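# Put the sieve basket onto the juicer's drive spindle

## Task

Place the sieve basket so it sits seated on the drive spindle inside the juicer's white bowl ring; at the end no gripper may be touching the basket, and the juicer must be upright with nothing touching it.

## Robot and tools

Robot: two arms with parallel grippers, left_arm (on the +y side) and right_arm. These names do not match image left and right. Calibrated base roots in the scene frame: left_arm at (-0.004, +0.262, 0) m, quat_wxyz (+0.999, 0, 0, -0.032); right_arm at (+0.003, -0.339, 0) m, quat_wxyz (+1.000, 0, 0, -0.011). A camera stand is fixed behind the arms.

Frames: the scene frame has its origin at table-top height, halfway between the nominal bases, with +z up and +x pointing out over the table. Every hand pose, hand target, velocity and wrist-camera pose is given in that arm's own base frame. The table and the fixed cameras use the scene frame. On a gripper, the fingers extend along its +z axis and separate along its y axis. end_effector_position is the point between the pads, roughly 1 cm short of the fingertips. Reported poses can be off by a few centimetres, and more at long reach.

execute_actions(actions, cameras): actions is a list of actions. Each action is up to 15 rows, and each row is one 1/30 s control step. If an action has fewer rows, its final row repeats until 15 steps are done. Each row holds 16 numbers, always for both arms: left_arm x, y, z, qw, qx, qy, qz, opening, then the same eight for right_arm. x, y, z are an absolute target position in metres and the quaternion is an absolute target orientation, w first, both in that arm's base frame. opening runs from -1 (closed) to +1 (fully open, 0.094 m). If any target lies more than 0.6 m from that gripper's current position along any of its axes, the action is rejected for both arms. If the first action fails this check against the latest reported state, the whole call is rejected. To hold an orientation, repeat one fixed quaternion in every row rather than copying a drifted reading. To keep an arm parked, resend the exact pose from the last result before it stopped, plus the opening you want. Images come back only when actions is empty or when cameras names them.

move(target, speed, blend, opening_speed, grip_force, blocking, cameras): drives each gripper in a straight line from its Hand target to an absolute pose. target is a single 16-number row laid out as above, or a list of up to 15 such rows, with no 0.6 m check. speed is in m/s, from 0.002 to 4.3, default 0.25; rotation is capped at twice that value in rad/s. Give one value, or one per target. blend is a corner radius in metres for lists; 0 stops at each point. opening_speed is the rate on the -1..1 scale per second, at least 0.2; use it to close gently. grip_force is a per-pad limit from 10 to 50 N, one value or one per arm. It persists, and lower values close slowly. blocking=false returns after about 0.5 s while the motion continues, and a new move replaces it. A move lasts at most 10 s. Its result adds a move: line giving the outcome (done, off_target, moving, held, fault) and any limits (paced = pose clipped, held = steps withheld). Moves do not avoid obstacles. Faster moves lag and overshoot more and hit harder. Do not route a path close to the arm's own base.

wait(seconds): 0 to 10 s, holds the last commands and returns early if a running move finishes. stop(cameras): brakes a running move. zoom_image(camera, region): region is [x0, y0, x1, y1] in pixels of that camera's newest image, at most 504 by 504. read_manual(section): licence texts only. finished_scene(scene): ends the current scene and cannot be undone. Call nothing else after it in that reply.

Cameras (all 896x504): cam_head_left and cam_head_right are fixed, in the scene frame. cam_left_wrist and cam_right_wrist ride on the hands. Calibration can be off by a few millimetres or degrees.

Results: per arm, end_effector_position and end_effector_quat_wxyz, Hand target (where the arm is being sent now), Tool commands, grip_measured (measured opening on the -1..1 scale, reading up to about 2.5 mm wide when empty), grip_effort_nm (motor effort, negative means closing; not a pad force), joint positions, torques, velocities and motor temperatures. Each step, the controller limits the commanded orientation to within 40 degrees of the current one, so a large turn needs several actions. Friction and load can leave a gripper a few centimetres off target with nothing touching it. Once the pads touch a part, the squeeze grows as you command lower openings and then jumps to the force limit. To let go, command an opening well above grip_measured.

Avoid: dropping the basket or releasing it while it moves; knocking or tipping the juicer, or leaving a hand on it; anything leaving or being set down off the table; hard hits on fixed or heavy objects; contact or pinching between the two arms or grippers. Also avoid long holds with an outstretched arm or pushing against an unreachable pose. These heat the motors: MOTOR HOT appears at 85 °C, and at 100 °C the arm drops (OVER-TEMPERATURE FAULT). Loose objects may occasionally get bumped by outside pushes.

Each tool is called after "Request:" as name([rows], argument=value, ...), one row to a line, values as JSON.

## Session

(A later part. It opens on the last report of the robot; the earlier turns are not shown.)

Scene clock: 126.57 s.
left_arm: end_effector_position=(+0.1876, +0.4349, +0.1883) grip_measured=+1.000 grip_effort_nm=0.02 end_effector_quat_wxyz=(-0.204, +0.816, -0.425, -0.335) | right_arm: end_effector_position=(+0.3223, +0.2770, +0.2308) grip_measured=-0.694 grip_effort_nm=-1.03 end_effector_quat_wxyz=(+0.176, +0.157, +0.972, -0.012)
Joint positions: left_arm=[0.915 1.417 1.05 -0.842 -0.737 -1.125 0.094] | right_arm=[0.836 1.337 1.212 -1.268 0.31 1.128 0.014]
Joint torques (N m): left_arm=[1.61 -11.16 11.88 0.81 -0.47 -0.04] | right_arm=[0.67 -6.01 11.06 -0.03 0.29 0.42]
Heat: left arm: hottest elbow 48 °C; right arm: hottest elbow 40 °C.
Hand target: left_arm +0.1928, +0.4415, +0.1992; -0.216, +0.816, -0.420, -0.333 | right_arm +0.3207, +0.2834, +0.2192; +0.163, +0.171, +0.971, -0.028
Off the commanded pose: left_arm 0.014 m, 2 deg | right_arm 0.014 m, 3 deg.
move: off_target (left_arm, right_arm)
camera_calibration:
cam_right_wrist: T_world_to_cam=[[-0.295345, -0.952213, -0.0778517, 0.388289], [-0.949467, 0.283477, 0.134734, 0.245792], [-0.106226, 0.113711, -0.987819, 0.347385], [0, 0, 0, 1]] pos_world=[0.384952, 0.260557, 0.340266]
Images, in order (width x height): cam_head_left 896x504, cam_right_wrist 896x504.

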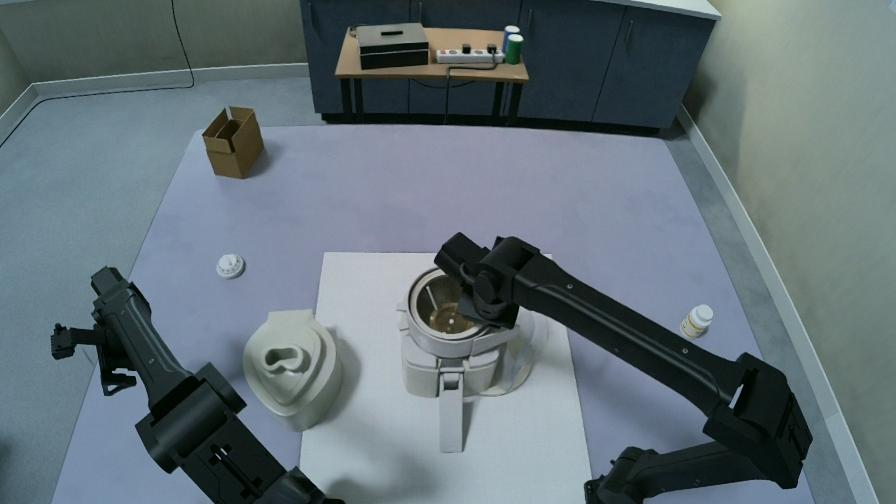

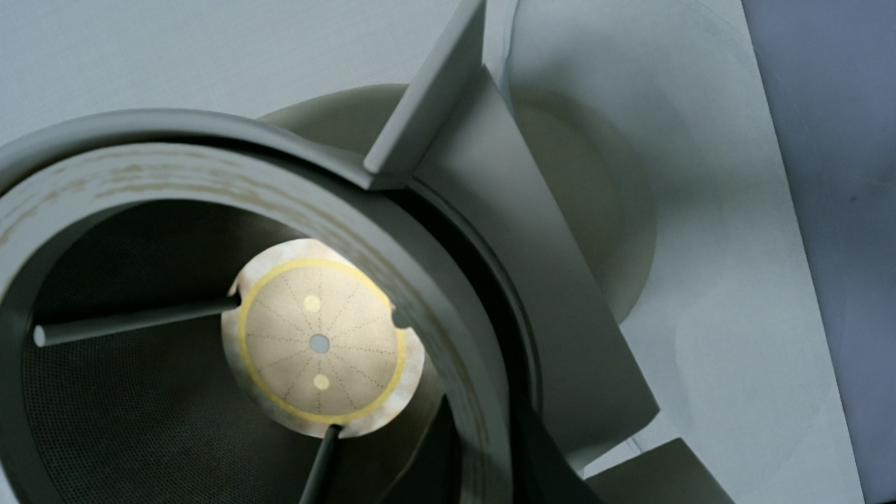

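Request:
move([
  [0.1929,0.4418,0.1992,-0.216,0.816,-0.42,-0.333,1,0.327,0.284,0.21,0.1635,0.1288,0.9777,-0.0216,-0.9],
  [0.1929,0.4418,0.1992,-0.216,0.816,-0.42,-0.333,1,0.332,0.281,0.21,0.1635,0.086,0.9823,-0.0144,-0.9],
], speed=0.05, cameras=["cam_right_wrist","cam_head_left"])

Request:
zoom_image(camera="cam_head_left", region=[385, 235, 525, 385])

Scene clock: 136.03 s.
left_arm: end_effector_position=(+0.1876, +0.4349, +0.1883) grip_measured=+1.000 grip_effort_nm=0.02 end_effector_quat_wxyz=(-0.204, +0.816, -0.425, -0.335) | right_arm: end_effector_position=(+0.3279, +0.2786, +0.2288) grip_measured=-0.695 grip_effort_nm=-1.03 end_effector_quat_wxyz=(+0.171, +0.096, +0.981, -0.008)
Joint positions: left_arm=[0.915 1.417 1.05 -0.842 -0.737 -1.125 0.094] | right_arm=[0.817 1.337 1.207 -1.239 0.279 0.984 0.014]
Joint torques (N m): left_arm=[1.61 -11.4 11.95 0.85 -0.49 -0.07] | right_arm=[-1.08 -6.77 7.95 2.33 0.09 -0.32]
Heat: left arm: hottest elbow 48 °C; right arm: hottest elbow 40 °C.
Hand target: left_arm +0.1928, +0.4415, +0.1992; -0.216, +0.816, -0.420, -0.333 | right_arm +0.3314, +0.2805, +0.2104; +0.163, +0.086, +0.983, -0.014
Off the commanded pose: left_arm 0.014 m, 2 deg | right_arm 0.019 m, 2 deg.
move: off_target (left_arm, right_arm)
camera_calibration:
cam_right_wrist: T_world_to_cam=[[-0.178054, -0.981883, -0.0648326, 0.358127], [-0.975001, 0.167138, 0.146418, 0.289085], [-0.132929, 0.0892822, -0.987096, 0.361296], [0, 0, 0, 1]] pos_world=[0.393651, 0.271065, 0.337525]
Images, in order (width x height): cam_head_left 896x504, cam_right_wrist 896x504.

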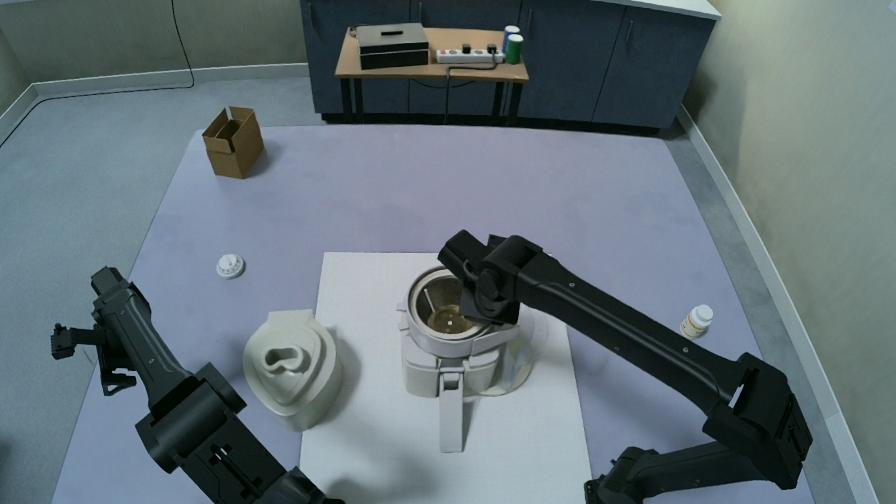

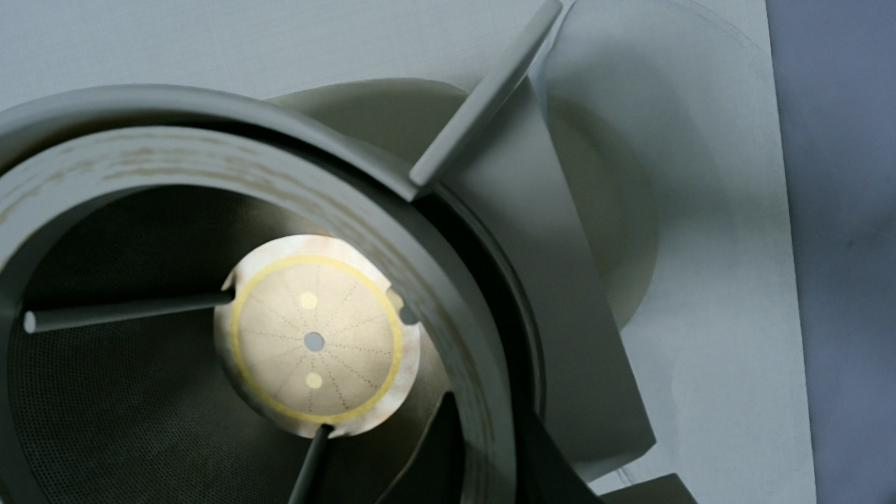

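Scaled by 3.360 from the camera's 896x504 image, which has a finer 1280x720 frame.

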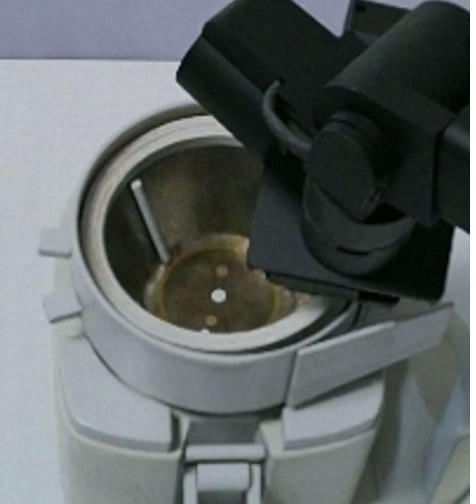

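Request:
move([
  [0.1929,0.4418,0.1992,-0.216,0.816,-0.42,-0.333,1,0.335,0.283,0.205,0.1645,0.06,0.984,-0.01,-0.9],
], speed=0.05)

Request:
move([
  [0.1929,0.4418,0.1992,-0.216,0.816,-0.42,-0.333,1,0.343,0.283,0.205,0.1648,0.0,0.986,0,-0.9],
], speed=0.05, cameras=["cam_right_wrist","cam_head_left"])

Request:
zoom_image(camera="cam_head_left", region=[385, 235, 525, 385])

Scene clock: 143.83 s.
left_arm: end_effector_position=(+0.1876, +0.4349, +0.1883) grip_measured=+1.000 grip_effort_nm=0.02 end_effector_quat_wxyz=(-0.204, +0.816, -0.425, -0.335) | right_arm: end_effector_position=(+0.3302, +0.2792, +0.2208) grip_measured=-0.695 grip_effort_nm=-1.03 end_effector_quat_wxyz=(+0.169, +0.071, +0.983, -0.006)
Joint positions: left_arm=[0.915 1.417 1.05 -0.842 -0.737 -1.125 0.094] | right_arm=[0.809 1.34 1.189 -1.207 0.267 0.925 0.014]
Joint torques (N m): left_arm=[2.37 -11.93 11.75 1.01 -0.52 -0.03] | right_arm=[-1.03 -6.95 8.5 2.54 0.11 -0.27]
Heat: left arm: hottest elbow 48 °C; right arm: hottest elbow 39 °C.
Hand target: left_arm +0.1928, +0.4415, +0.1992; -0.216, +0.816, -0.420, -0.333 | right_arm +0.3344, +0.2826, +0.2053; +0.164, +0.060, +0.984, -0.010
Off the commanded pose: left_arm 0.014 m, 2 deg | right_arm 0.017 m, 1 deg.
move: off_target (left_arm, right_arm)

Scene clock: 145.67 s.
left_arm: end_effector_position=(+0.1876, +0.4349, +0.1883) grip_measured=+1.000 grip_effort_nm=0.02 end_effector_quat_wxyz=(-0.204, +0.816, -0.425, -0.335) | right_arm: end_effector_position=(+0.3390, +0.2782, +0.2200) grip_measured=-0.695 grip_effort_nm=-1.03 end_effector_quat_wxyz=(+0.167, +0.012, +0.986, +0.000)
Joint positions: left_arm=[0.915 1.417 1.05 -0.842 -0.737 -1.125 0.094] | right_arm=[0.781 1.34 1.186 -1.176 0.236 0.776 0.014]
Joint torques (N m): left_arm=[1.55 -12.28 11.79 0.94 -0.44 -0.07] | right_arm=[-0.67 -7.12 8.16 2.76 0.06 -0.3]
Heat: left arm: hottest elbow 48 °C; right arm: hottest elbow 39 °C.
Hand target: left_arm +0.1928, +0.4415, +0.1992; -0.216, +0.816, -0.420, -0.333 | right_arm +0.3425, +0.2825, +0.2053; +0.165, +0.000, +0.986, +0.000
Off the commanded pose: left_arm 0.014 m, 2 deg | right_arm 0.016 m, 1 deg.
move: off_target (left_arm, right_arm)
camera_calibration:
cam_right_wrist: T_world_to_cam=[[-0.0102512, -0.998601, -0.0518695, 0.304087], [-0.988138, 0.00216794, 0.153553, 0.350103], [-0.153226, 0.0528283, -0.986778, 0.37098], [0, 0, 0, 1]] pos_world=[0.405911, 0.283305, 0.328089]
Images, in order (width x height): cam_head_left 896x504, cam_right_wrist 896x504.

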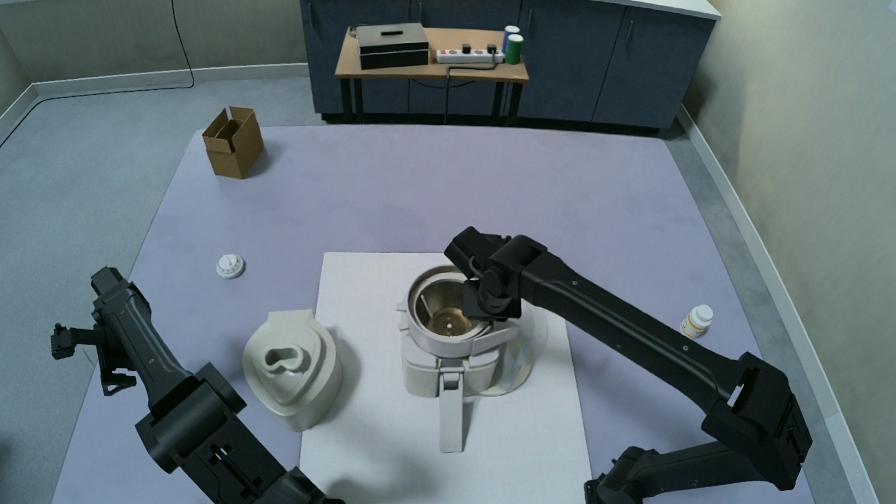

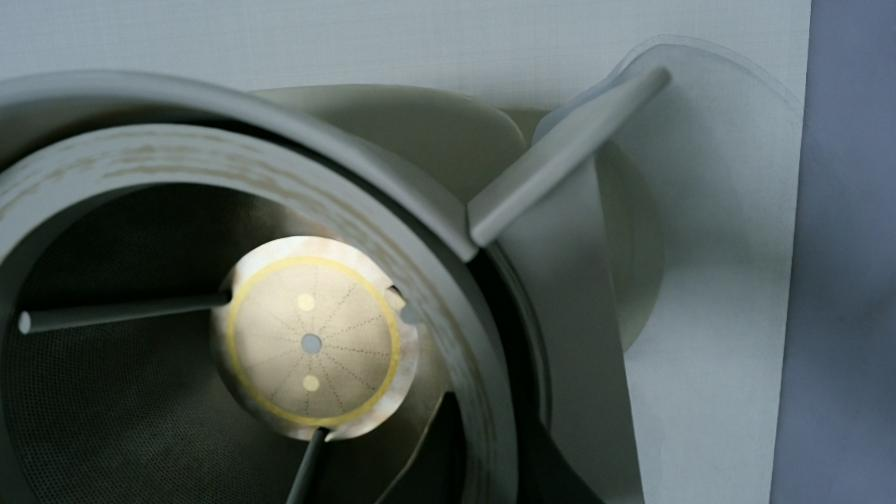

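Scaled by 3.360 from the camera's 896x504 image, which has a finer 1280x720 frame.

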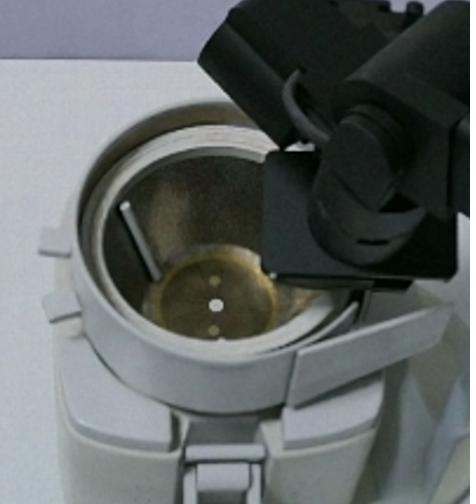

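Request:
move([
  [0.1929,0.4418,0.1992,-0.216,0.816,-0.42,-0.333,1,0.340,0.280,0.217,0.1648,0.0,0.986,0,-0.9],
  [0.1929,0.4418,0.1992,-0.216,0.816,-0.42,-0.333,1,0.340,0.280,0.219,0.1648,0.0,0.986,0,-0.45],
  [0.1929,0.4418,0.1992,-0.216,0.816,-0.42,-0.333,1,0.338,0.279,0.275,0.1648,0.0,0.986,0,-0.45],
  [0.1929,0.4418,0.1992,-0.216,0.816,-0.42,-0.333,1,0.33,0.17,0.35,0.2156,-0.0851,0.9726,0.0189,-0.45],
], speed=[0.05,0.05,0.08,0.25], opening_speed=0.6, cameras=["cam_right_wrist","cam_head_left"])

Request:
zoom_image(camera="cam_head_left", region=[385, 235, 525, 385])

Scene clock: 158.03 s.
left_arm: end_effector_position=(+0.1876, +0.4349, +0.1883) grip_measured=+1.000 grip_effort_nm=0.02 end_effector_quat_wxyz=(-0.204, +0.816, -0.425, -0.335) | right_arm: end_effector_position=(+0.3250, +0.1715, +0.3381) grip_measured=-0.452 grip_effort_nm=0.10 end_effector_quat_wxyz=(+0.211, -0.085, +0.974, +0.018)
Joint positions: left_arm=[0.915 1.417 1.05 -0.842 -0.737 -1.125 0.094] | right_arm=[0.561 1.06 1.246 -1.36 0.158 0.355 0.026]
Joint torques (N m): left_arm=[1.14 -11.58 11.93 1.1 -0.55 -0.05] | right_arm=[-1.79 -4.6 12.89 0.99 0.06 -0.21]
Heat: left arm: hottest elbow 49 °C; right arm: hottest elbow 39 °C.
Hand target: left_arm +0.1928, +0.4415, +0.1992; -0.216, +0.816, -0.420, -0.333 | right_arm +0.3297, +0.1698, +0.3499; +0.216, -0.085, +0.973, +0.019
Off the commanded pose: left_arm 0.014 m, 2 deg | right_arm 0.013 m, 1 deg.
move: off_target (left_arm, right_arm)
camera_calibration:
cam_right_wrist: T_world_to_cam=[[0.189723, -0.98085, -0.0440241, 0.132846], [-0.979244, -0.192289, 0.0640809, 0.37892], [-0.0713191, 0.0309527, -0.996973, 0.471723], [0, 0, 0, 1]] pos_world=[0.379494, 0.188563, 0.451862]
Images, in order (width x height): cam_head_left 896x504, cam_right_wrist 896x504.

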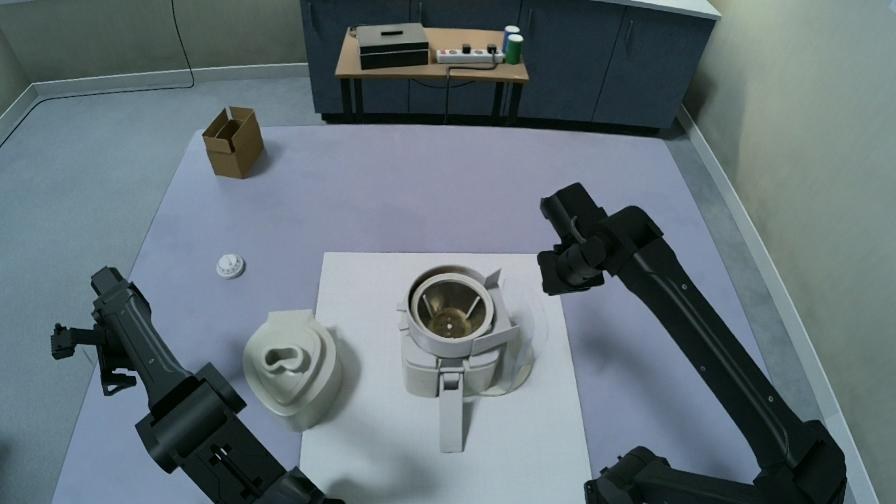

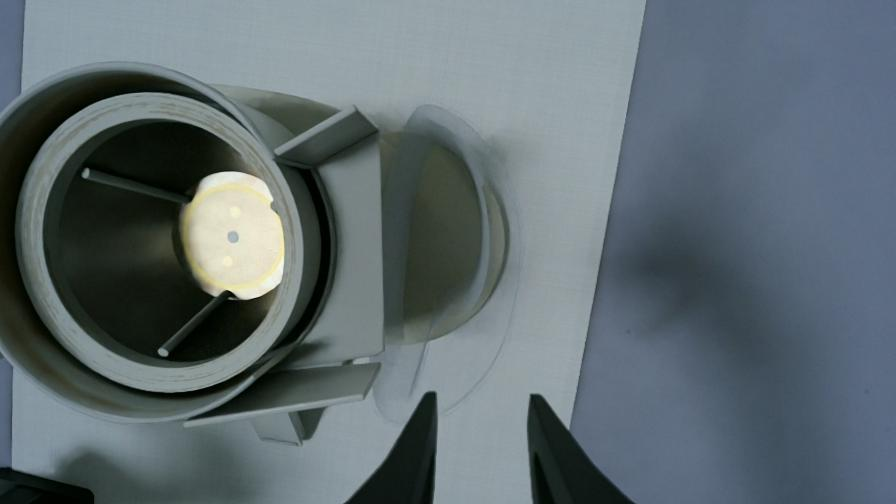

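Scaled by 3.360 from the camera's 896x504 image, which has a finer 1280x720 frame.

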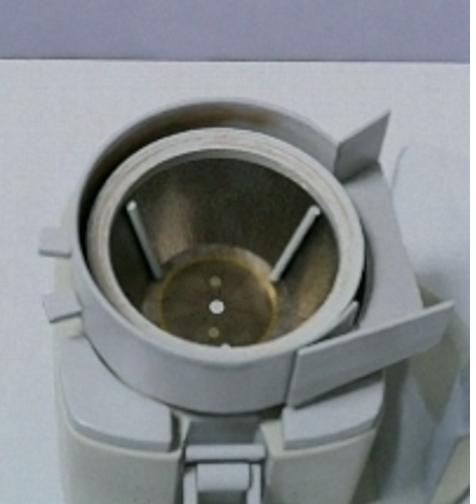

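Request:
finished_scene(scene=3)

The scene is finished: the task was done.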